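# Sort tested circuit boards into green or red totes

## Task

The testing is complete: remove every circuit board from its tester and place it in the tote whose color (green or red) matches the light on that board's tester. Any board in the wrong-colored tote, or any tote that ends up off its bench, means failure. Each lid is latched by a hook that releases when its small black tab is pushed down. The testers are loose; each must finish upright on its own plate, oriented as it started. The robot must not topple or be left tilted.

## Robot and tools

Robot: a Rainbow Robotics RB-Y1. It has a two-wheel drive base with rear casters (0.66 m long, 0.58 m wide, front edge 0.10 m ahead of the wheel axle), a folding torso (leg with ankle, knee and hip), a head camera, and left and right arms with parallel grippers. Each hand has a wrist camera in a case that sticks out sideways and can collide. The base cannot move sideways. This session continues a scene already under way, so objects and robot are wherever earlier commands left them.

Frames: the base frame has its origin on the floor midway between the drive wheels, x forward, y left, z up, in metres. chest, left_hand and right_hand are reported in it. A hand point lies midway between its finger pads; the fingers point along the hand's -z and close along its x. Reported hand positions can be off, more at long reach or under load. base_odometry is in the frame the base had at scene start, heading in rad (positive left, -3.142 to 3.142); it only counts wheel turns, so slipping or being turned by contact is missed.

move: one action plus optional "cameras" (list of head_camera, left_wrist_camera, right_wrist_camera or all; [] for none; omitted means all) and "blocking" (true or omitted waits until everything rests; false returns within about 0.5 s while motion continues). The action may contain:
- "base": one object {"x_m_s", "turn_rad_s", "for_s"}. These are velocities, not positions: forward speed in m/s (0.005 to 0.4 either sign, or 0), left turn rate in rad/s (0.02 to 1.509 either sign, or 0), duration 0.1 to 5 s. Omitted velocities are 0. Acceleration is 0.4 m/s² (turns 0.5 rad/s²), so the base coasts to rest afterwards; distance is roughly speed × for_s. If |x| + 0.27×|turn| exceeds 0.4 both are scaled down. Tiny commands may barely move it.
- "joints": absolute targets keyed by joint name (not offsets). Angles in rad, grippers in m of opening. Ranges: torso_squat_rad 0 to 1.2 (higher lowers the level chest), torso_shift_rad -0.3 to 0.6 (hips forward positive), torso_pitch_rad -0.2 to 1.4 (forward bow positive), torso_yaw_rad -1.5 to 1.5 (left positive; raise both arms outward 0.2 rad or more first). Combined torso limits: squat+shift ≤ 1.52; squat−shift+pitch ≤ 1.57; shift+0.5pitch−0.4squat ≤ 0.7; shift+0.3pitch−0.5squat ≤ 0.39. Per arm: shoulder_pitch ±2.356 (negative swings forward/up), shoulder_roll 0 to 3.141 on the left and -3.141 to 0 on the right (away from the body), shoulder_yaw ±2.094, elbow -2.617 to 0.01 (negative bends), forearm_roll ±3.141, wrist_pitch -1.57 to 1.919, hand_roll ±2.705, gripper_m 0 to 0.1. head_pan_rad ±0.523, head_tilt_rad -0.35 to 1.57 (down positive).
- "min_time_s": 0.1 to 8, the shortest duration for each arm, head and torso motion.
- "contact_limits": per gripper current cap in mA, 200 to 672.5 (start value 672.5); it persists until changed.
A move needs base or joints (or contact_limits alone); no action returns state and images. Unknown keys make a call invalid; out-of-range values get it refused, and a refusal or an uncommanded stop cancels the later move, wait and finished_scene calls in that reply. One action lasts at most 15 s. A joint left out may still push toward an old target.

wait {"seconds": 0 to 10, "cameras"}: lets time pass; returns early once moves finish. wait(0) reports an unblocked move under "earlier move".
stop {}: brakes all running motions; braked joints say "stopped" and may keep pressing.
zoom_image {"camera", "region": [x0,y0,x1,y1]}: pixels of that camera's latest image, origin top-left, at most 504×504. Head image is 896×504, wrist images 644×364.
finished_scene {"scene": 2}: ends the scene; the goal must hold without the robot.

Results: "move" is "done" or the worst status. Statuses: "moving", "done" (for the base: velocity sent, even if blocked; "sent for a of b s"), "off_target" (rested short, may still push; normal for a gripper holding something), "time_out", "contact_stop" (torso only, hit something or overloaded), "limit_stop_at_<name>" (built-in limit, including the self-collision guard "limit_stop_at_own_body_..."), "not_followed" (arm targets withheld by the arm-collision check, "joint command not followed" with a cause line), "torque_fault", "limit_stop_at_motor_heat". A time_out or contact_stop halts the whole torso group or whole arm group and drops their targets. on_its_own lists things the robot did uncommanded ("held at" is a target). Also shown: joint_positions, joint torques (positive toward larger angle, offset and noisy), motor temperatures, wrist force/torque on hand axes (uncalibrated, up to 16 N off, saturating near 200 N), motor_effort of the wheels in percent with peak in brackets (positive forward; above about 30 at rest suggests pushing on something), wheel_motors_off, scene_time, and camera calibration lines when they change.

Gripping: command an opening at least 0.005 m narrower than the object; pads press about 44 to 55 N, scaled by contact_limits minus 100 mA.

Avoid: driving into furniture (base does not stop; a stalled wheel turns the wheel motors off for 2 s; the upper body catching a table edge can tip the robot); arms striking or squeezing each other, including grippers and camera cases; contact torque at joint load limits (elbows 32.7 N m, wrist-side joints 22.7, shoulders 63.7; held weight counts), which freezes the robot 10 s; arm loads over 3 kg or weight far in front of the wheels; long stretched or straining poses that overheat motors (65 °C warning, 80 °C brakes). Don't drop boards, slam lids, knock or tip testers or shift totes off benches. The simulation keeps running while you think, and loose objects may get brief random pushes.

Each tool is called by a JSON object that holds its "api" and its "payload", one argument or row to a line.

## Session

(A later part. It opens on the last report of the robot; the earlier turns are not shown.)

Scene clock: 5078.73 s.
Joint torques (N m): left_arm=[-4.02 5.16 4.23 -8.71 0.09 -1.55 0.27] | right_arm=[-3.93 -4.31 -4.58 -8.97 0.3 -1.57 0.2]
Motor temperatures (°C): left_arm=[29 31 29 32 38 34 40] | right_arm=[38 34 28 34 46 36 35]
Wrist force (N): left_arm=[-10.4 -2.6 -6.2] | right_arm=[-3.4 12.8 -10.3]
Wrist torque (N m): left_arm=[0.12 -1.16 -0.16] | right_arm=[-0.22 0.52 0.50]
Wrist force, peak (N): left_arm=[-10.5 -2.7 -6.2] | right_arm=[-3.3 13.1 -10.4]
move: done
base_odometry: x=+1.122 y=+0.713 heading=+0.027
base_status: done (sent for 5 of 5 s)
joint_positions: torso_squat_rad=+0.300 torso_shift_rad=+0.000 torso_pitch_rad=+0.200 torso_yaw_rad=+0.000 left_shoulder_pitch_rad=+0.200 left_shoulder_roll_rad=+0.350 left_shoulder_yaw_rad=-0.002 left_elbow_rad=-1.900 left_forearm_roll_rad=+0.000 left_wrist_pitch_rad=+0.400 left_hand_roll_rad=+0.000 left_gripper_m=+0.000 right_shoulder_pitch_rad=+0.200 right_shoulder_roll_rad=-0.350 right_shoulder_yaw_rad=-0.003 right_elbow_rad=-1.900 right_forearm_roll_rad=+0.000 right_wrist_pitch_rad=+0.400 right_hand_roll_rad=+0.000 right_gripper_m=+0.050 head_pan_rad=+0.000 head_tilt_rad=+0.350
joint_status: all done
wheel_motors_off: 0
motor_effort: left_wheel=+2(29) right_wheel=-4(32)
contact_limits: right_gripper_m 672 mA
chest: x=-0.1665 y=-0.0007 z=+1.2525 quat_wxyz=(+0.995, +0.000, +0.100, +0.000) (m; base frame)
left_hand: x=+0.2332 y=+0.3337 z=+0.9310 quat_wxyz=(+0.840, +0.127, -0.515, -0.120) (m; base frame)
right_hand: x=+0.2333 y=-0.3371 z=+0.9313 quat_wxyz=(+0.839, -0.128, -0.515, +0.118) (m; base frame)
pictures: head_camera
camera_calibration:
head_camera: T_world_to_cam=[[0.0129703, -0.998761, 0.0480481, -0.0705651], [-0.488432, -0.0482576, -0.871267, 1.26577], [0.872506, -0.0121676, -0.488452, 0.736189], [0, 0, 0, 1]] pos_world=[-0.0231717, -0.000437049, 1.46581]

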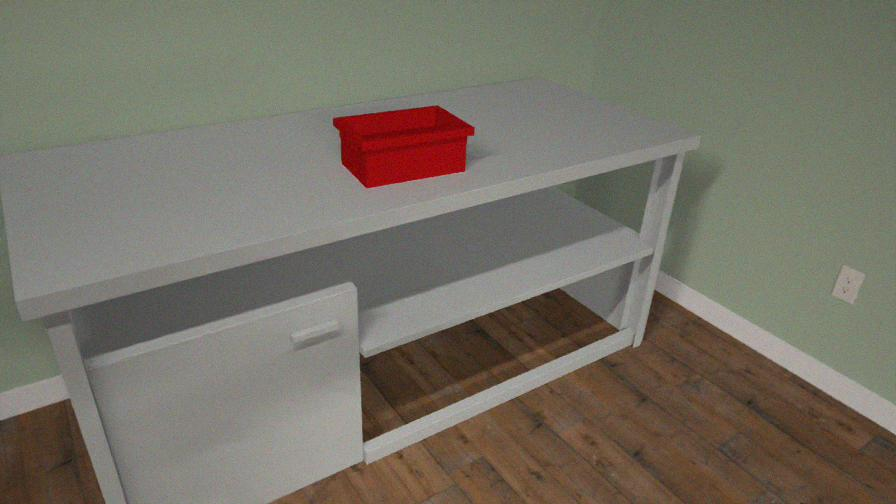

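{"api": "move", "payload": {
  "base": {"turn_rad_s":0.1,"for_s":1.1},
  "joints": {"torso_squat_rad":0.0,"torso_pitch_rad":0.1},
  "cameras": []
}}

{"api": "move", "payload": {
  "base": {"x_m_s":0.2,"for_s":3.2},
  "joints": {"head_tilt_rad":0.8},
  "cameras": ["head_camera"]
}}

Scene clock: 5088.67 s.
Joint torques (N m): left_arm=[-5.85 5.23 4.35 -8.83 0.15 -1.66 0.23] | right_arm=[-5.99 -4.41 -4.59 -9.26 0.21 -1.66 0.23]
Motor temperatures (°C): left_arm=[29 31 29 32 38 34 40] | right_arm=[37 34 28 33 46 36 35]
Wrist force (N): left_arm=[-10.5 -2.5 -5.6] | right_arm=[-3.6 12.6 -9.2]
Wrist torque (N m): left_arm=[0.13 -1.17 -0.16] | right_arm=[-0.19 0.51 0.48]
Wrist force, peak (N): left_arm=[-10.7 -2.7 -6.0] | right_arm=[-3.4 13.0 -10.4]
move: done
base_odometry: x=+1.122 y=+0.713 heading=+0.137
base_status: done (sent for 1.1 of 1.1 s)
joint_positions: torso_squat_rad=+0.000 torso_shift_rad=+0.000 torso_pitch_rad=+0.100 torso_yaw_rad=+0.000 left_shoulder_pitch_rad=+0.200 left_shoulder_roll_rad=+0.350 left_shoulder_yaw_rad=-0.002 left_elbow_rad=-1.900 left_forearm_roll_rad=+0.000 left_wrist_pitch_rad=+0.400 left_hand_roll_rad=+0.000 left_gripper_m=+0.000 right_shoulder_pitch_rad=+0.200 right_shoulder_roll_rad=-0.350 right_shoulder_yaw_rad=-0.003 right_elbow_rad=-1.900 right_forearm_roll_rad=+0.000 right_wrist_pitch_rad=+0.400 right_hand_roll_rad=+0.000 right_gripper_m=+0.050 head_pan_rad=+0.000 head_tilt_rad=+0.350
joint_status: all done
wheel_motors_off: 0
motor_effort: left_wheel=-5(28) right_wheel=-1(28)
contact_limits: right_gripper_m 672 mA
chest: x=-0.1971 y=-0.0008 z=+1.2884 quat_wxyz=(+0.999, +0.000, +0.050, +0.000) (m; base frame)
left_hand: x=+0.2327 y=+0.3337 z=+1.0084 quat_wxyz=(+0.813, +0.133, -0.556, -0.113) (m; base frame)
right_hand: x=+0.2327 y=-0.3372 z=+1.0087 quat_wxyz=(+0.813, -0.134, -0.556, +0.111) (m; base frame)
pictures: none
No camera images: "cameras" was empty.

Scene clock: 5092.93 s.
Joint torques (N m): left_arm=[-5.69 5.25 4.36 -9 0.2 -1.63 0.24] | right_arm=[-5.96 -4.66 -4.68 -9.15 0.25 -1.75 0.1]
Motor temperatures (°C): left_arm=[29 31 29 32 38 34 40] | right_arm=[37 34 28 33 46 36 35]
Wrist force (N): left_arm=[-10.5 -2.5 -5.5] | right_arm=[-3.2 12.8 -9.3]
Wrist torque (N m): left_arm=[0.14 -1.17 -0.19] | right_arm=[-0.22 0.56 0.48]
Wrist force, peak (N): left_arm=[-10.6 -2.8 -5.9] | right_arm=[-3.1 13.2 -9.9]
move: done
base_odometry: x=+1.756 y=+0.801 heading=+0.137
base_status: done (sent for 3.2 of 3.2 s)
joint_positions: torso_squat_rad=+0.000 torso_shift_rad=+0.000 torso_pitch_rad=+0.100 torso_yaw_rad=+0.000 left_shoulder_pitch_rad=+0.200 left_shoulder_roll_rad=+0.350 left_shoulder_yaw_rad=-0.002 left_elbow_rad=-1.900 left_forearm_roll_rad=+0.000 left_wrist_pitch_rad=+0.400 left_hand_roll_rad=+0.000 left_gripper_m=+0.000 right_shoulder_pitch_rad=+0.200 right_shoulder_roll_rad=-0.350 right_shoulder_yaw_rad=-0.003 right_elbow_rad=-1.900 right_forearm_roll_rad=+0.000 right_wrist_pitch_rad=+0.400 right_hand_roll_rad=+0.000 right_gripper_m=+0.050 head_pan_rad=+0.000 head_tilt_rad=+0.800
joint_status: all done
wheel_motors_off: 0
motor_effort: left_wheel=+1(31) right_wheel=-6(29)
contact_limits: right_gripper_m 672 mA
chest: x=-0.1971 y=-0.0008 z=+1.2884 quat_wxyz=(+0.999, +0.000, +0.050, +0.000) (m; base frame)
left_hand: x=+0.2327 y=+0.3337 z=+1.0084 quat_wxyz=(+0.813, +0.133, -0.556, -0.113) (m; base frame)
right_hand: x=+0.2327 y=-0.3371 z=+1.0087 quat_wxyz=(+0.813, -0.134, -0.556, +0.111) (m; base frame)
pictures: head_camera
camera_calibration:
head_camera: T_world_to_cam=[[0.0289898, -0.998755, 0.0405946, -0.0583536], [-0.75754, -0.0484479, -0.650988, 0.908146], [0.652144, -0.01188, -0.758002, 1.16602], [0, 0, 0, 1]] pos_world=[-0.0707641, -0.000430871, 1.47741]

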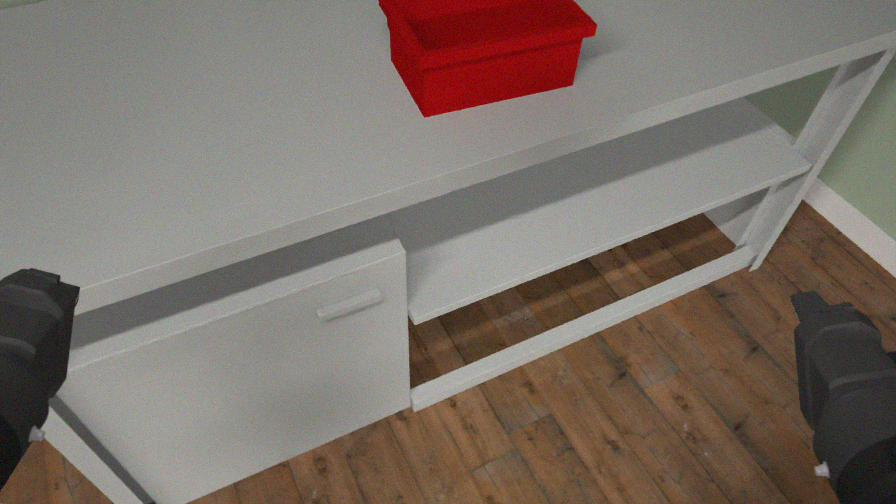

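{"api": "move", "payload": {
  "joints": {"torso_pitch_rad":0.5,"head_tilt_rad":0.3},
  "cameras": ["head_camera"]
}}

{"api": "zoom_image", "payload": {
  "camera": "head_camera",
  "region": [330, 0, 650, 200]
}}

Scene clock: 5101.23 s.
Joint torques (N m): left_arm=[1.84 4.49 3.88 -7.62 0.15 -1.29 0.26] | right_arm=[2.56 -3.8 -4.36 -7.72 0.18 -1.48 0.21]
Motor temperatures (°C): left_arm=[29 31 29 32 38 34 40] | right_arm=[37 34 28 33 46 36 35]
Wrist force (N): left_arm=[-9.0 -2.2 -7.5] | right_arm=[-2.5 12.7 -11.6]
Wrist torque (N m): left_arm=[0.08 -1.06 -0.17] | right_arm=[-0.21 0.58 0.50]
Wrist force, peak (N): left_arm=[-10.4 -2.7 -6.4] | right_arm=[-2.3 12.8 -12.0]
move: done
base_odometry: x=+1.756 y=+0.801 heading=+0.137
base_status: not commanded
joint_positions: torso_squat_rad=+0.000 torso_shift_rad=+0.000 torso_pitch_rad=+0.500 torso_yaw_rad=+0.000 left_shoulder_pitch_rad=+0.200 left_shoulder_roll_rad=+0.350 left_shoulder_yaw_rad=-0.002 left_elbow_rad=-1.900 left_forearm_roll_rad=+0.000 left_wrist_pitch_rad=+0.400 left_hand_roll_rad=+0.000 left_gripper_m=+0.000 right_shoulder_pitch_rad=+0.200 right_shoulder_roll_rad=-0.350 right_shoulder_yaw_rad=-0.003 right_elbow_rad=-1.900 right_forearm_roll_rad=+0.000 right_wrist_pitch_rad=+0.400 right_hand_roll_rad=+0.000 right_gripper_m=+0.050 head_pan_rad=+0.000 head_tilt_rad=+0.300
joint_status: all done
wheel_motors_off: 0
motor_effort: left_wheel=+3(4) right_wheel=-4(6)
contact_limits: right_gripper_m 672 mA
chest: x=-0.0797 y=-0.0007 z=+1.2521 quat_wxyz=(+0.969, +0.000, +0.247, +0.000) (m; base frame)
left_hand: x=+0.2071 y=+0.3338 z=+0.8268 quat_wxyz=(+0.907, +0.108, -0.383, -0.137) (m; base frame)
right_hand: x=+0.2074 y=-0.3370 z=+0.8270 quat_wxyz=(+0.907, -0.109, -0.384, +0.136) (m; base frame)
pictures: head_camera
camera_calibration:
head_camera: T_world_to_cam=[[0.0246134, -0.998758, 0.0433274, -0.0647886], [-0.68879, -0.0483543, -0.723346, 1.10841], [0.724543, -0.0120395, -0.689125, 0.889736], [0, 0, 0, 1]] pos_world=[0.120407, -0.000399609, 1.41771]

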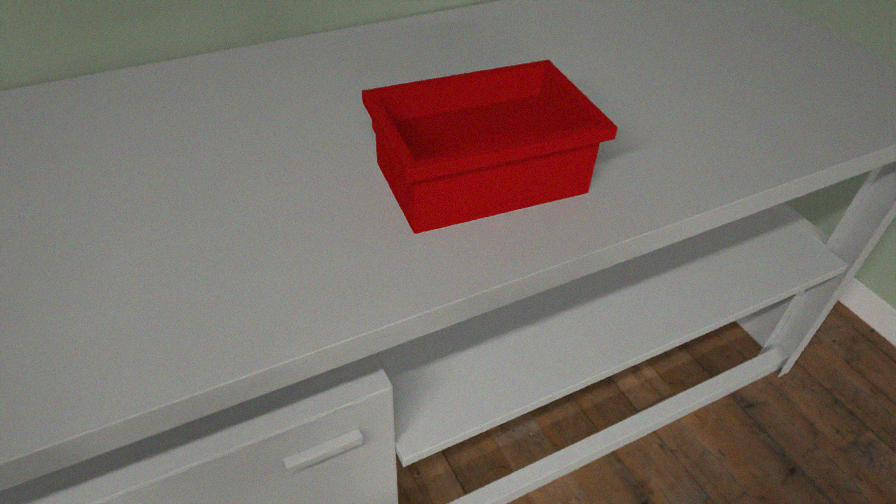

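Scaled by 1.575 from the camera's 896x504 image, which has a finer 1280x720 frame.

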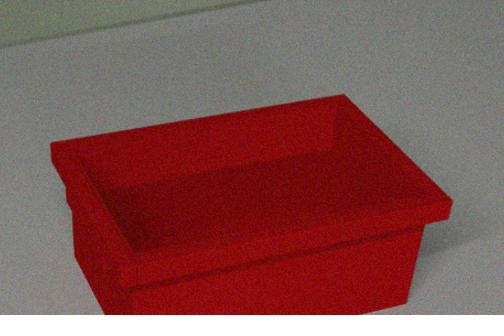

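{"api": "move", "payload": {
  "base": {"x_m_s":0.15,"for_s":1.3},
  "joints": {"torso_pitch_rad":0.75,"head_tilt_rad":0.35},
  "cameras": ["head_camera"]
}}

Scene clock: 5122.70 s.
Joint torques (N m): left_arm=[6.67 4 3.06 -6.08 0.22 -1.02 0.32] | right_arm=[7.64 -3.02 -3.8 -6.12 -0.01 -1.12 0.11]
Motor temperatures (°C): left_arm=[29 31 29 32 38 34 40] | right_arm=[36 34 28 33 46 36 35]
Wrist force (N): left_arm=[-8.2 -2.0 -8.4] | right_arm=[-0.7 12.3 -12.6]
Wrist torque (N m): left_arm=[0.08 -1.05 -0.18] | right_arm=[-0.17 0.71 0.52]
Wrist force, peak (N): left_arm=[-9.3 -2.3 -8.1] | right_arm=[-0.8 12.5 -12.8]
move: done
base_odometry: x=+1.949 y=+0.827 heading=+0.138
base_status: done (sent for 1.3 of 1.3 s)
joint_positions: torso_squat_rad=+0.000 torso_shift_rad=+0.000 torso_pitch_rad=+0.750 torso_yaw_rad=+0.000 left_shoulder_pitch_rad=+0.200 left_shoulder_roll_rad=+0.350 left_shoulder_yaw_rad=-0.002 left_elbow_rad=-1.900 left_forearm_roll_rad=+0.000 left_wrist_pitch_rad=+0.400 left_hand_roll_rad=+0.000 left_gripper_m=+0.000 right_shoulder_pitch_rad=+0.200 right_shoulder_roll_rad=-0.350 right_shoulder_yaw_rad=-0.003 right_elbow_rad=-1.900 right_forearm_roll_rad=+0.000 right_wrist_pitch_rad=+0.400 right_hand_roll_rad=+0.000 right_gripper_m=+0.050 head_pan_rad=+0.000 head_tilt_rad=+0.350
joint_status: all done
wheel_motors_off: 0
motor_effort: left_wheel=+1(27) right_wheel=-5(21)
contact_limits: right_gripper_m 672 mA
chest: x=-0.0171 y=-0.0007 z=+1.2069 quat_wxyz=(+0.931, +0.000, +0.366, +0.000) (m; base frame)
left_hand: x=+0.1555 y=+0.3339 z=+0.7240 quat_wxyz=(+0.948, +0.090, -0.267, -0.149) (m; base frame)
right_hand: x=+0.1559 y=-0.3369 z=+0.7241 quat_wxyz=(+0.948, -0.091, -0.268, +0.148) (m; base frame)
pictures: head_camera
camera_calibration:
head_camera: T_world_to_cam=[[0.036525, -0.998751, 0.0340813, -0.053016], [-0.871738, -0.0485176, -0.487565, 0.829383], [0.488609, -0.0119017, -0.872421, 1.0404], [0, 0, 0, 1]] pos_world=[0.216593, -0.000327628, 1.31385]

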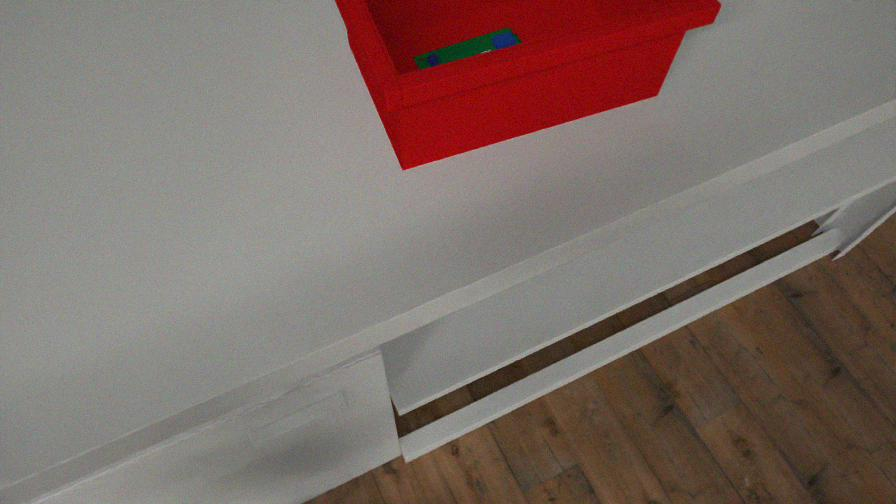

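{"api": "move", "payload": {
  "base": {"x_m_s":0.1,"for_s":1.2},
  "joints": {"head_tilt_rad":0.25},
  "cameras": ["head_camera"]
}}

{"api": "zoom_image", "payload": {
  "camera": "head_camera",
  "region": [340, 0, 760, 250]
}}

Scene clock: 5131.47 s.
Joint torques (N m): left_arm=[-27.47 23.5 37.96 -23.1 -5.82 -9.96 -1.95] | right_arm=[7.51 -2.88 -3.86 -6.04 0.09 -1.01 0.12]
Motor temperatures (°C): left_arm=[29 31 29 32 38 34 40] | right_arm=[36 34 28 33 46 36 35]
Wrist force (N): left_arm=[-62.6 -79.9 38.7] | right_arm=[-0.8 12.0 -12.4]
Wrist torque (N m): left_arm=[6.73 -4.45 1.84] | right_arm=[-0.14 0.69 0.51]
Wrist force, peak (N): left_arm=[-68.4 -80.9 78.9] | right_arm=[-1.4 12.6 -12.8]
move: done
base_odometry: x=+2.067 y=+0.844 heading=+0.139
base_status: done (sent for 1.2 of 1.2 s)
joint_positions: torso_squat_rad=+0.000 torso_shift_rad=-0.001 torso_pitch_rad=+0.750 torso_yaw_rad=+0.000 left_shoulder_pitch_rad=+0.209 left_shoulder_roll_rad=+0.345 left_shoulder_yaw_rad=-0.011 left_elbow_rad=-1.896 left_forearm_roll_rad=+0.001 left_wrist_pitch_rad=+0.402 left_hand_roll_rad=+0.001 left_gripper_m=+0.000 right_shoulder_pitch_rad=+0.200 right_shoulder_roll_rad=-0.350 right_shoulder_yaw_rad=-0.003 right_elbow_rad=-1.900 right_forearm_roll_rad=+0.000 right_wrist_pitch_rad=+0.400 right_hand_roll_rad=+0.000 right_gripper_m=+0.050 head_pan_rad=+0.000 head_tilt_rad=+0.250
joint_status: all done
wheel_motors_off: 0
motor_effort: left_wheel=+26(37) right_wheel=+1(27)
contact_limits: right_gripper_m 672 mA
chest: x=-0.0177 y=-0.0010 z=+1.2070 quat_wxyz=(+0.931, +0.000, +0.366, +0.000) (m; base frame)
left_hand: x=+0.1470 y=+0.3304 z=+0.7205 quat_wxyz=(+0.951, +0.086, -0.260, -0.147) (m; base frame)
right_hand: x=+0.1556 y=-0.3371 z=+0.7242 quat_wxyz=(+0.948, -0.091, -0.268, +0.148) (m; base frame)
pictures: head_camera
camera_calibration:
head_camera: T_world_to_cam=[[0.0332109, -0.998745, 0.0374928, -0.0573799], [-0.818531, -0.0487059, -0.572393, 0.935226], [0.573501, -0.0116793, -0.819122, 0.958049], [0, 0, 0, 1]] pos_world=[0.217975, -0.00056751, 1.32223]

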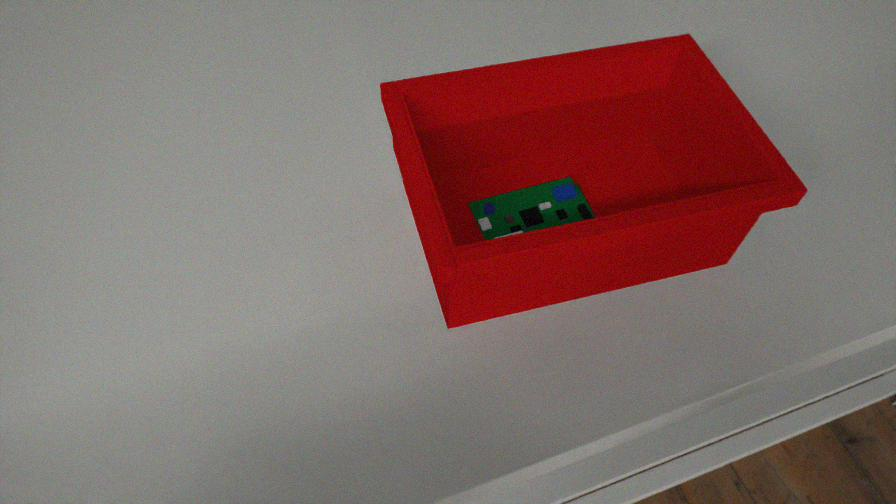

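Scaled by 1.200 from the camera's 896x504 image, which has a finer 1280x720 frame.

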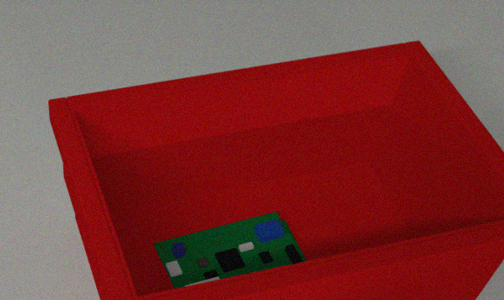

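{"api": "move", "payload": {
  "base": {"x_m_s":-0.1,"for_s":1.2},
  "cameras": []
}}

{"api": "move", "payload": {
  "base": {"x_m_s":-0.2,"for_s":1.5},
  "joints": {"torso_pitch_rad":0.2},
  "cameras": []
}}

{"api": "move", "payload": {
  "joints": {"right_shoulder_pitch_rad":-1.77,"right_shoulder_roll_rad":-0.535,"right_elbow_rad":-1.08,"right_forearm_roll_rad":-0.70,"right_wrist_pitch_rad":1.8,"right_hand_roll_rad":-0.365,"left_shoulder_pitch_rad":-1.4,"left_shoulder_roll_rad":1.2,"left_elbow_rad":-2.1},
  "cameras": ["head_camera"]
}}

Scene clock: 5141.67 s.
Joint torques (N m): left_arm=[5.29 5.28 4.54 -6.91 -0.13 -1.26 -0.36] | right_arm=[7.29 -3.01 -3.97 -6.11 0.08 -1.05 0.15]
Motor temperatures (°C): left_arm=[30 31 30 33 38 35 40] | right_arm=[36 34 28 33 46 36 35]
Wrist force (N): left_arm=[-8.7 -2.8 -8.5] | right_arm=[-0.8 12.1 -12.7]
Wrist torque (N m): left_arm=[0.15 -1.11 -0.19] | right_arm=[-0.17 0.70 0.52]
Wrist force, peak (N): left_arm=[-63.4 -79.7 37.3] | right_arm=[-1.1 12.6 -12.8]
move: done
base_odometry: x=+1.949 y=+0.827 heading=+0.139
base_status: done (sent for 1.2 of 1.2 s)
joint_positions: torso_squat_rad=+0.000 torso_shift_rad=+0.000 torso_pitch_rad=+0.750 torso_yaw_rad=+0.000 left_shoulder_pitch_rad=+0.200 left_shoulder_roll_rad=+0.350 left_shoulder_yaw_rad=-0.002 left_elbow_rad=-1.900 left_forearm_roll_rad=+0.000 left_wrist_pitch_rad=+0.400 left_hand_roll_rad=+0.000 left_gripper_m=+0.000 right_shoulder_pitch_rad=+0.200 right_shoulder_roll_rad=-0.350 right_shoulder_yaw_rad=-0.003 right_elbow_rad=-1.900 right_forearm_roll_rad=+0.000 right_wrist_pitch_rad=+0.400 right_hand_roll_rad=+0.000 right_gripper_m=+0.050 head_pan_rad=+0.000 head_tilt_rad=+0.250
joint_status: not commanded
wheel_motors_off: 0
motor_effort: left_wheel=+6(22) right_wheel=-2(20)
contact_limits: right_gripper_m 672 mA
chest: x=-0.0172 y=-0.0007 z=+1.2069 quat_wxyz=(+0.931, +0.000, +0.366, +0.000) (m; base frame)
left_hand: x=+0.1552 y=+0.3337 z=+0.7239 quat_wxyz=(+0.948, +0.090, -0.267, -0.149) (m; base frame)
right_hand: x=+0.1559 y=-0.3370 z=+0.7241 quat_wxyz=(+0.948, -0.091, -0.268, +0.148) (m; base frame)
pictures: none
No camera images: "cameras" was empty.

Scene clock: 5144.27 s.
Joint torques (N m): left_arm=[-4.38 6.31 4.94 -9.13 -0.13 -1.63 -0.39] | right_arm=[-4.28 -4.85 -4.77 -8.85 0.18 -1.79 0.18]
Motor temperatures (°C): left_arm=[30 31 30 33 38 35 40] | right_arm=[36 34 28 33 46 36 35]
Wrist force (N): left_arm=[-10.7 -3.2 -6.1] | right_arm=[-3.1 12.6 -10.2]
Wrist torque (N m): left_arm=[0.21 -1.21 -0.17] | right_arm=[-0.19 0.57 0.48]
Wrist force, peak (N): left_arm=[-11.2 -3.1 -6.1] | right_arm=[-1.2 12.6 -12.7]
move: done
base_odometry: x=+1.652 y=+0.786 heading=+0.139
base_status: done (sent for 1.5 of 1.5 s)
joint_positions: torso_squat_rad=+0.000 torso_shift_rad=+0.000 torso_pitch_rad=+0.200 torso_yaw_rad=+0.000 left_shoulder_pitch_rad=+0.200 left_shoulder_roll_rad=+0.350 left_shoulder_yaw_rad=-0.002 left_elbow_rad=-1.900 left_forearm_roll_rad=+0.000 left_wrist_pitch_rad=+0.400 left_hand_roll_rad=+0.000 left_gripper_m=+0.000 right_shoulder_pitch_rad=+0.200 right_shoulder_roll_rad=-0.350 right_shoulder_yaw_rad=-0.003 right_elbow_rad=-1.900 right_forearm_roll_rad=+0.000 right_wrist_pitch_rad=+0.400 right_hand_roll_rad=+0.000 right_gripper_m=+0.050 head_pan_rad=+0.000 head_tilt_rad=+0.250
joint_status: all done
wheel_motors_off: 0
motor_effort: left_wheel=+6(16) right_wheel=-2(33)
contact_limits: right_gripper_m 672 mA
chest: x=-0.1667 y=-0.0008 z=+1.2838 quat_wxyz=(+0.995, +0.000, +0.100, +0.000) (m; base frame)
left_hand: x=+0.2330 y=+0.3335 z=+0.9622 quat_wxyz=(+0.840, +0.127, -0.515, -0.120) (m; base frame)
right_hand: x=+0.2332 y=-0.3371 z=+0.9626 quat_wxyz=(+0.839, -0.128, -0.515, +0.118) (m; base frame)
pictures: none
No camera images: "cameras" was empty.

Scene clock: 5146.87 s.
Joint torques (N m): left_arm=[-10.85 6.44 4.83 3.29 -0.1 0.37 -0.28] | right_arm=[-21.76 -8.83 -3.6 -4.45 0.02 -1.74 0]
Motor temperatures (°C): left_arm=[30 31 30 33 38 35 40] | right_arm=[36 34 28 33 46 36 35]
Wrist force (N): left_arm=[-5.3 -4.6 2.1] | right_arm=[-2.2 9.2 -11.9]
Wrist torque (N m): left_arm=[0.40 -0.95 -0.20] | right_arm=[0.03 0.60 0.48]
Wrist force, peak (N): left_arm=[-13.1 -4.1 -6.1] | right_arm=[-3.9 12.8 -10.3]
move: done
base_odometry: x=+1.652 y=+0.786 heading=+0.139
base_status: not commanded
joint_positions: torso_squat_rad=+0.000 torso_shift_rad=+0.000 torso_pitch_rad=+0.200 torso_yaw_rad=+0.000 left_shoulder_pitch_rad=-1.400 left_shoulder_roll_rad=+1.200 left_shoulder_yaw_rad=-0.002 left_elbow_rad=-2.100 left_forearm_roll_rad=+0.000 left_wrist_pitch_rad=+0.400 left_hand_roll_rad=+0.000 left_gripper_m=+0.000 right_shoulder_pitch_rad=-1.771 right_shoulder_roll_rad=-0.535 right_shoulder_yaw_rad=-0.003 right_elbow_rad=-1.080 right_forearm_roll_rad=-0.700 right_wrist_pitch_rad=+1.800 right_hand_roll_rad=-0.365 right_gripper_m=+0.050 head_pan_rad=+0.000 head_tilt_rad=+0.250
joint_status: all done
wheel_motors_off: 0
motor_effort: left_wheel=+6(9) right_wheel=-4(6)
contact_limits: right_gripper_m 672 mA
chest: x=-0.1667 y=-0.0007 z=+1.2838 quat_wxyz=(+0.995, +0.000, +0.100, +0.000) (m; base frame)
left_hand: x=+0.1194 y=+0.1581 z=+1.7986 quat_wxyz=(+0.036, +0.381, -0.887, -0.259) (m; base frame)
right_hand: x=+0.4117 y=-0.1059 z=+1.4510 quat_wxyz=(+0.919, +0.165, -0.352, +0.060) (m; base frame)
pictures: head_camera
camera_calibration:
head_camera: T_world_to_cam=[[0.00802656, -0.998758, 0.0491719, -0.074203], [-0.398711, -0.0482921, -0.915804, 1.36811], [0.917042, -0.0122546, -0.398603, 0.623808], [0, 0, 0, 1]] pos_world=[-0.0259826, -0.000397496, 1.50522]

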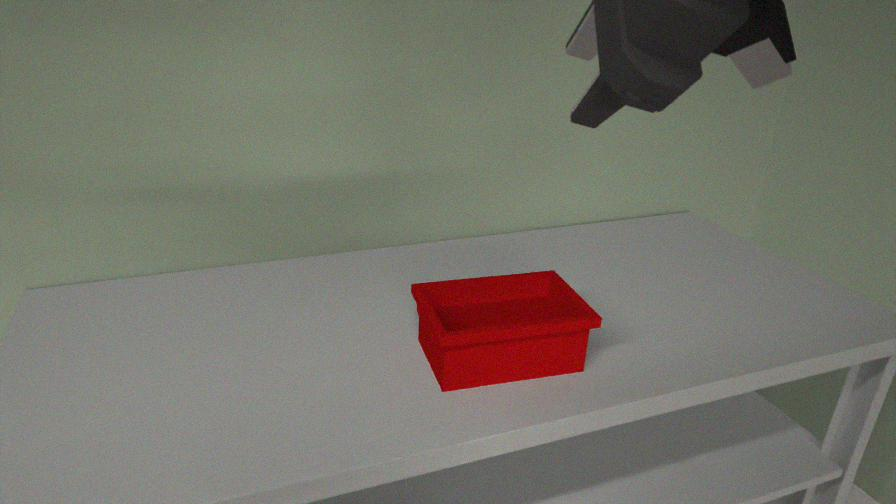

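{"api": "move", "payload": {
  "base": {"x_m_s":0.15,"for_s":2},
  "joints": {"torso_pitch_rad":0.5,"head_tilt_rad":0.3,"right_wrist_pitch_rad":1.915},
  "cameras": ["head_camera","right_wrist_camera"]
}}

Scene clock: 5155.53 s.
Joint torques (N m): left_arm=[-12.82 8.73 7.01 1.08 -0.17 -0.06 -0.28] | right_arm=[-23.25 -8.82 -3.72 -6.24 -0.18 -0.91 -0.11]
Motor temperatures (°C): left_arm=[30 31 30 33 38 34 40] | right_arm=[37 34 28 33 46 36 35]
Wrist force (N): left_arm=[-6.8 -5.6 1.4] | right_arm=[0.3 9.3 -13.3]
Wrist torque (N m): left_arm=[0.44 -1.02 -0.19] | right_arm=[0.00 0.73 0.50]
Wrist force, peak (N): left_arm=[-7.0 -5.8 1.8] | right_arm=[-0.1 9.6 -13.3]
move: done
base_odometry: x=+1.949 y=+0.827 heading=+0.139
base_status: done (sent for 2 of 2 s)
joint_positions: torso_squat_rad=+0.000 torso_shift_rad=+0.000 torso_pitch_rad=+0.500 torso_yaw_rad=+0.000 left_shoulder_pitch_rad=-1.400 left_shoulder_roll_rad=+1.200 left_shoulder_yaw_rad=-0.002 left_elbow_rad=-2.100 left_forearm_roll_rad=+0.000 left_wrist_pitch_rad=+0.400 left_hand_roll_rad=+0.000 left_gripper_m=+0.000 right_shoulder_pitch_rad=-1.770 right_shoulder_roll_rad=-0.535 right_shoulder_yaw_rad=-0.003 right_elbow_rad=-1.080 right_forearm_roll_rad=-0.700 right_wrist_pitch_rad=+1.915 right_hand_roll_rad=-0.365 right_gripper_m=+0.050 head_pan_rad=+0.000 head_tilt_rad=+0.300
joint_status: all done
wheel_motors_off: 0
motor_effort: left_wheel=+0(30) right_wheel=-3(21)
contact_limits: right_gripper_m 672 mA
chest: x=-0.0798 y=-0.0007 z=+1.2521 quat_wxyz=(+0.969, +0.000, +0.247, +0.000) (m; base frame)
left_hand: x=+0.3458 y=+0.1582 z=+1.6593 quat_wxyz=(+0.169, +0.338, -0.871, -0.313) (m; base frame)
right_hand: x=+0.5005 y=-0.1152 z=+1.2287 quat_wxyz=(+0.975, +0.151, -0.159, +0.040) (m; base frame)
pictures: head_camera, right_wrist_camera
camera_calibration:
head_camera: T_world_to_cam=[[0.0246274, -0.998756, 0.043368, -0.0648051], [-0.688619, -0.0483961, -0.723506, 1.10858], [0.724705, -0.012046, -0.688954, 0.889615], [0, 0, 0, 1]] pos_world=[0.120278, -0.000357089, 1.41778]
right_wrist_camera: T_world_to_cam=[[-0.943593, -0.00490396, -0.331073, 0.880917], [-0.234163, 0.716811, 0.656772, -0.574028], [0.234096, 0.69725, -0.677526, 0.867324], [0, 0, 0, 1]] pos_world=[0.493774, -0.188953, 1.25629]

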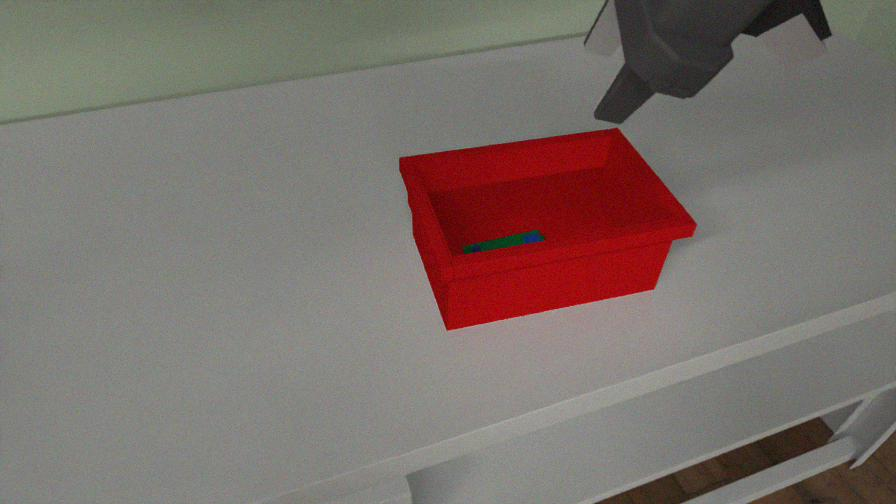

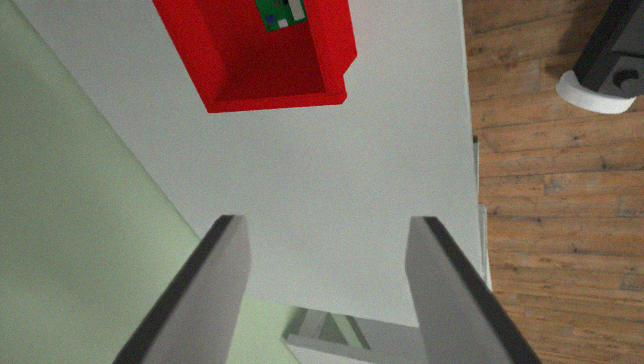

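{"api": "move", "payload": {
  "joints": {"torso_yaw_rad":0.35},
  "cameras": ["right_wrist_camera"]
}}

Scene clock: 5160.27 s.
Joint torques (N m): left_arm=[-11.98 9.77 7.98 2.2 -0.23 0.19 -0.28] | right_arm=[-24.56 -4.11 -2.55 -6.51 -0.54 -1.08 -0.05]
Motor temperatures (°C): left_arm=[30 31 30 33 38 34 40] | right_arm=[37 34 28 33 46 36 35]
Wrist force (N): left_arm=[-5.9 -5.8 1.1] | right_arm=[0.0 8.3 -12.9]
Wrist torque (N m): left_arm=[0.45 -0.96 -0.19] | right_arm=[0.06 0.72 0.52]
Wrist force, peak (N): left_arm=[-6.9 -5.8 1.6] | right_arm=[0.0 9.7 -13.2]
move: done
base_odometry: x=+1.949 y=+0.827 heading=+0.139
base_status: not commanded
joint_positions: torso_squat_rad=+0.000 torso_shift_rad=+0.000 torso_pitch_rad=+0.500 torso_yaw_rad=+0.350 left_shoulder_pitch_rad=-1.400 left_shoulder_roll_rad=+1.200 left_shoulder_yaw_rad=-0.002 left_elbow_rad=-2.100 left_forearm_roll_rad=+0.000 left_wrist_pitch_rad=+0.400 left_hand_roll_rad=+0.000 left_gripper_m=+0.000 right_shoulder_pitch_rad=-1.770 right_shoulder_roll_rad=-0.535 right_shoulder_yaw_rad=-0.003 right_elbow_rad=-1.080 right_forearm_roll_rad=-0.700 right_wrist_pitch_rad=+1.915 right_hand_roll_rad=-0.365 right_gripper_m=+0.050 head_pan_rad=+0.000 head_tilt_rad=+0.300
joint_status: all done
wheel_motors_off: 0
motor_effort: left_wheel=+2(3) right_wheel=-4(5)
contact_limits: right_gripper_m 672 mA
chest: x=-0.0798 y=-0.0007 z=+1.2521 quat_wxyz=(+0.954, +0.044, +0.243, +0.169) (m; base frame)
left_hand: x=+0.2883 y=+0.2097 z=+1.6907 quat_wxyz=(+0.186, +0.480, -0.780, -0.356) (m; base frame)
right_hand: x=+0.5072 y=+0.0702 z=+1.2252 quat_wxyz=(+0.941, +0.254, -0.137, +0.175) (m; base frame)
pictures: right_wrist_camera
camera_calibration:
right_wrist_camera: T_world_to_cam=[[-0.906386, -0.234141, -0.351628, 0.909451], [-0.422434, 0.494873, 0.759375, -0.717657], [-0.00378962, 0.836827, -0.547455, 0.685605], [0, 0, 0, 1]] pos_world=[0.52375, -0.00564382, 1.2401]

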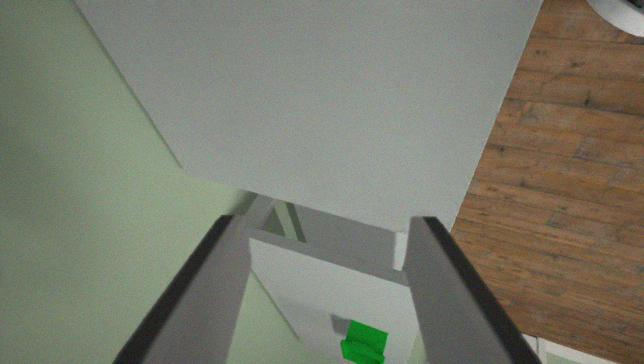

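{"api": "move", "payload": {
  "joints": {"torso_yaw_rad":-0.3},
  "cameras": ["right_wrist_camera"]
}}

{"api": "zoom_image", "payload": {
  "camera": "right_wrist_camera",
  "region": [140, 0, 440, 300]
}}

Scene clock: 5165.77 s.
Joint torques (N m): left_arm=[-13.27 7.71 5.85 0.43 -0.09 -0.21 -0.27] | right_arm=[-22.23 -11.37 -4.35 -5.76 0.06 -0.9 -0.09]
Motor temperatures (°C): left_arm=[30 31 30 32 38 34 40] | right_arm=[37 34 28 33 46 36 35]
Wrist force (N): left_arm=[-7.3 -4.9 1.9] | right_arm=[-0.3 10.3 -13.3]
Wrist torque (N m): left_arm=[0.38 -1.05 -0.19] | right_arm=[-0.06 0.69 0.52]
Wrist force, peak (N): left_arm=[-7.4 -5.3 2.0] | right_arm=[-0.2 10.4 -13.5]
move: done
base_odometry: x=+1.949 y=+0.827 heading=+0.139
base_status: not commanded
joint_positions: torso_squat_rad=+0.000 torso_shift_rad=+0.000 torso_pitch_rad=+0.500 torso_yaw_rad=-0.300 left_shoulder_pitch_rad=-1.400 left_shoulder_roll_rad=+1.200 left_shoulder_yaw_rad=-0.002 left_elbow_rad=-2.100 left_forearm_roll_rad=+0.000 left_wrist_pitch_rad=+0.400 left_hand_roll_rad=+0.000 left_gripper_m=+0.000 right_shoulder_pitch_rad=-1.770 right_shoulder_roll_rad=-0.535 right_shoulder_yaw_rad=-0.003 right_elbow_rad=-1.080 right_forearm_roll_rad=-0.700 right_wrist_pitch_rad=+1.915 right_hand_roll_rad=-0.365 right_gripper_m=+0.050 head_pan_rad=+0.000 head_tilt_rad=+0.300
joint_status: all done
wheel_motors_off: 0
motor_effort: left_wheel=+4(4) right_wheel=-3(5)
contact_limits: right_gripper_m 672 mA
chest: x=-0.0798 y=-0.0008 z=+1.2521 quat_wxyz=(+0.958, -0.036, +0.245, -0.145) (m; base frame)
left_hand: x=+0.3801 y=+0.0982 z=+1.6405 quat_wxyz=(+0.150, +0.208, -0.928, -0.270) (m; base frame)
right_hand: x=+0.4503 y=-0.2641 z=+1.2560 quat_wxyz=(+0.980, +0.058, -0.174, -0.078) (m; base frame)
pictures: right_wrist_camera
camera_calibration:
right_wrist_camera: T_world_to_cam=[[-0.918586, 0.193499, -0.344611, 0.900053], [-0.0275006, 0.83854, 0.544145, -0.416374], [0.394262, 0.509321, -0.76495, 0.989437], [0, 0, 0, 1]] pos_world=[0.425229, -0.328954, 1.29361]

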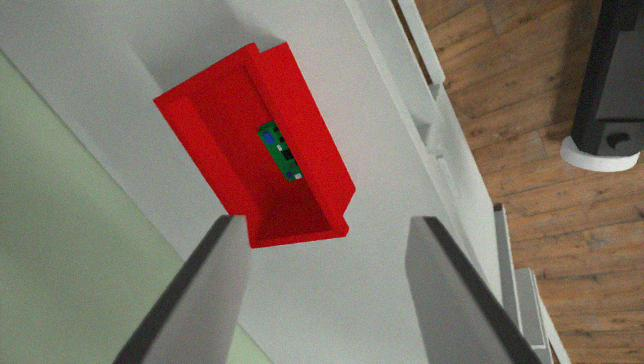

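Scaled by 1.680 from the camera's 644x364 image, which has a finer 1265x715 frame.

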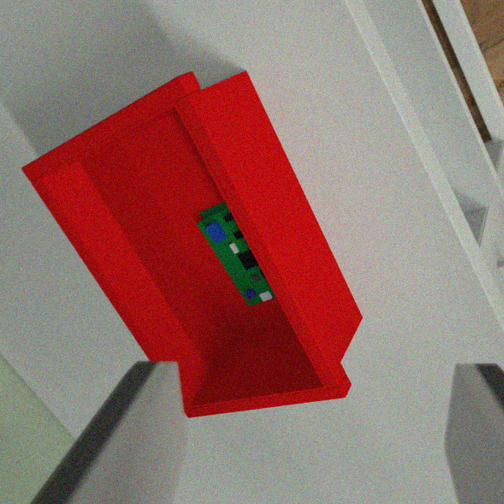

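{"api": "zoom_image", "payload": {
  "camera": "right_wrist_camera",
  "region": [245, 110, 315, 190]
}}

Scaled by 6.300 from the camera's 644x364 image, which has a finer 1265x715 frame.

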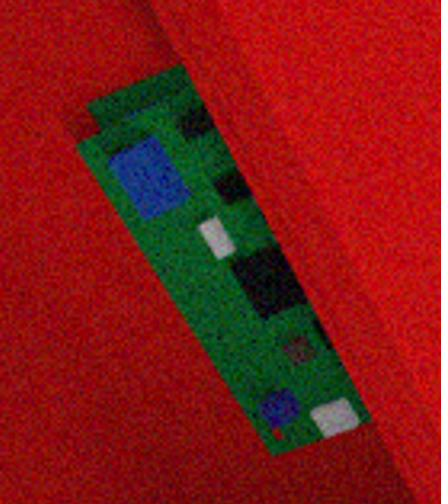

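{"api": "move", "payload": {
  "base": {"x_m_s":-0.2,"for_s":2},
  "joints": {"torso_yaw_rad":0,"torso_pitch_rad":0.1},
  "cameras": ["head_camera"]
}}

{"api": "finished_scene", "payload": {
  "scene": 2
}}

Scene clock: 5182.17 s.
Joint torques (N m): left_arm=[-10.49 5.56 4.59 3.91 -0.09 0.51 -0.34] | right_arm=[-21.67 -7.55 -3.11 -4.36 -0.08 -1.54 -0.09]
Motor temperatures (°C): left_arm=[30 31 30 32 38 34 40] | right_arm=[37 34 28 33 46 36 35]
Wrist force (N): left_arm=[-5.2 -3.9 2.4] | right_arm=[-2.4 9.5 -11.8]
Wrist torque (N m): left_arm=[0.37 -0.96 -0.21] | right_arm=[0.01 0.56 0.47]
Wrist force, peak (N): left_arm=[-8.1 -5.6 1.8] | right_arm=[-0.1 10.3 -13.8]
move: done
base_odometry: x=+1.553 y=+0.772 heading=+0.140
base_status: done (sent for 2 of 2 s)
joint_positions: torso_squat_rad=+0.000 torso_shift_rad=+0.000 torso_pitch_rad=+0.100 torso_yaw_rad=+0.000 left_shoulder_pitch_rad=-1.400 left_shoulder_roll_rad=+1.200 left_shoulder_yaw_rad=-0.002 left_elbow_rad=-2.100 left_forearm_roll_rad=+0.000 left_wrist_pitch_rad=+0.400 left_hand_roll_rad=+0.000 left_gripper_m=+0.000 right_shoulder_pitch_rad=-1.770 right_shoulder_roll_rad=-0.535 right_shoulder_yaw_rad=-0.003 right_elbow_rad=-1.080 right_forearm_roll_rad=-0.700 right_wrist_pitch_rad=+1.915 right_hand_roll_rad=-0.365 right_gripper_m=+0.050 head_pan_rad=+0.000 head_tilt_rad=+0.300
joint_status: all done
wheel_motors_off: 0
motor_effort: left_wheel=+5(30) right_wheel=-4(24)
contact_limits: right_gripper_m 672 mA
chest: x=-0.1972 y=-0.0008 z=+1.2884 quat_wxyz=(+0.999, +0.000, +0.050, +0.000) (m; base frame)
left_hand: x=+0.0363 y=+0.1580 z=+1.8291 quat_wxyz=(-0.008, +0.394, -0.887, -0.240) (m; base frame)
right_hand: x=+0.3463 y=-0.1155 z=+1.4928 quat_wxyz=(+0.924, +0.140, -0.349, +0.068) (m; base frame)
pictures: head_camera
camera_calibration:
head_camera: T_world_to_cam=[[0.00556564, -0.998764, 0.049399, -0.0750958], [-0.352573, -0.0481873, -0.934543, 1.39214], [0.935768, -0.0122154, -0.352406, 0.607747], [0, 0, 0, 1]] pos_world=[-0.0774594, -0.000495273, 1.5189]

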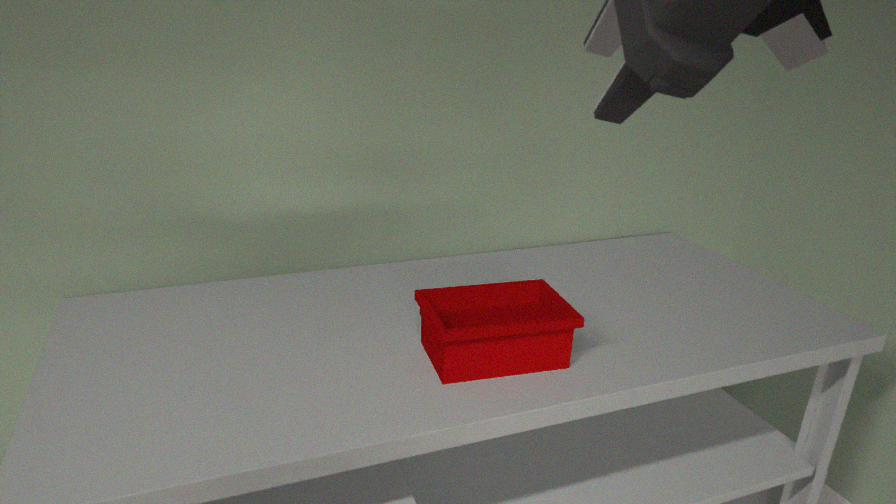

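The scene is finished: the task was done.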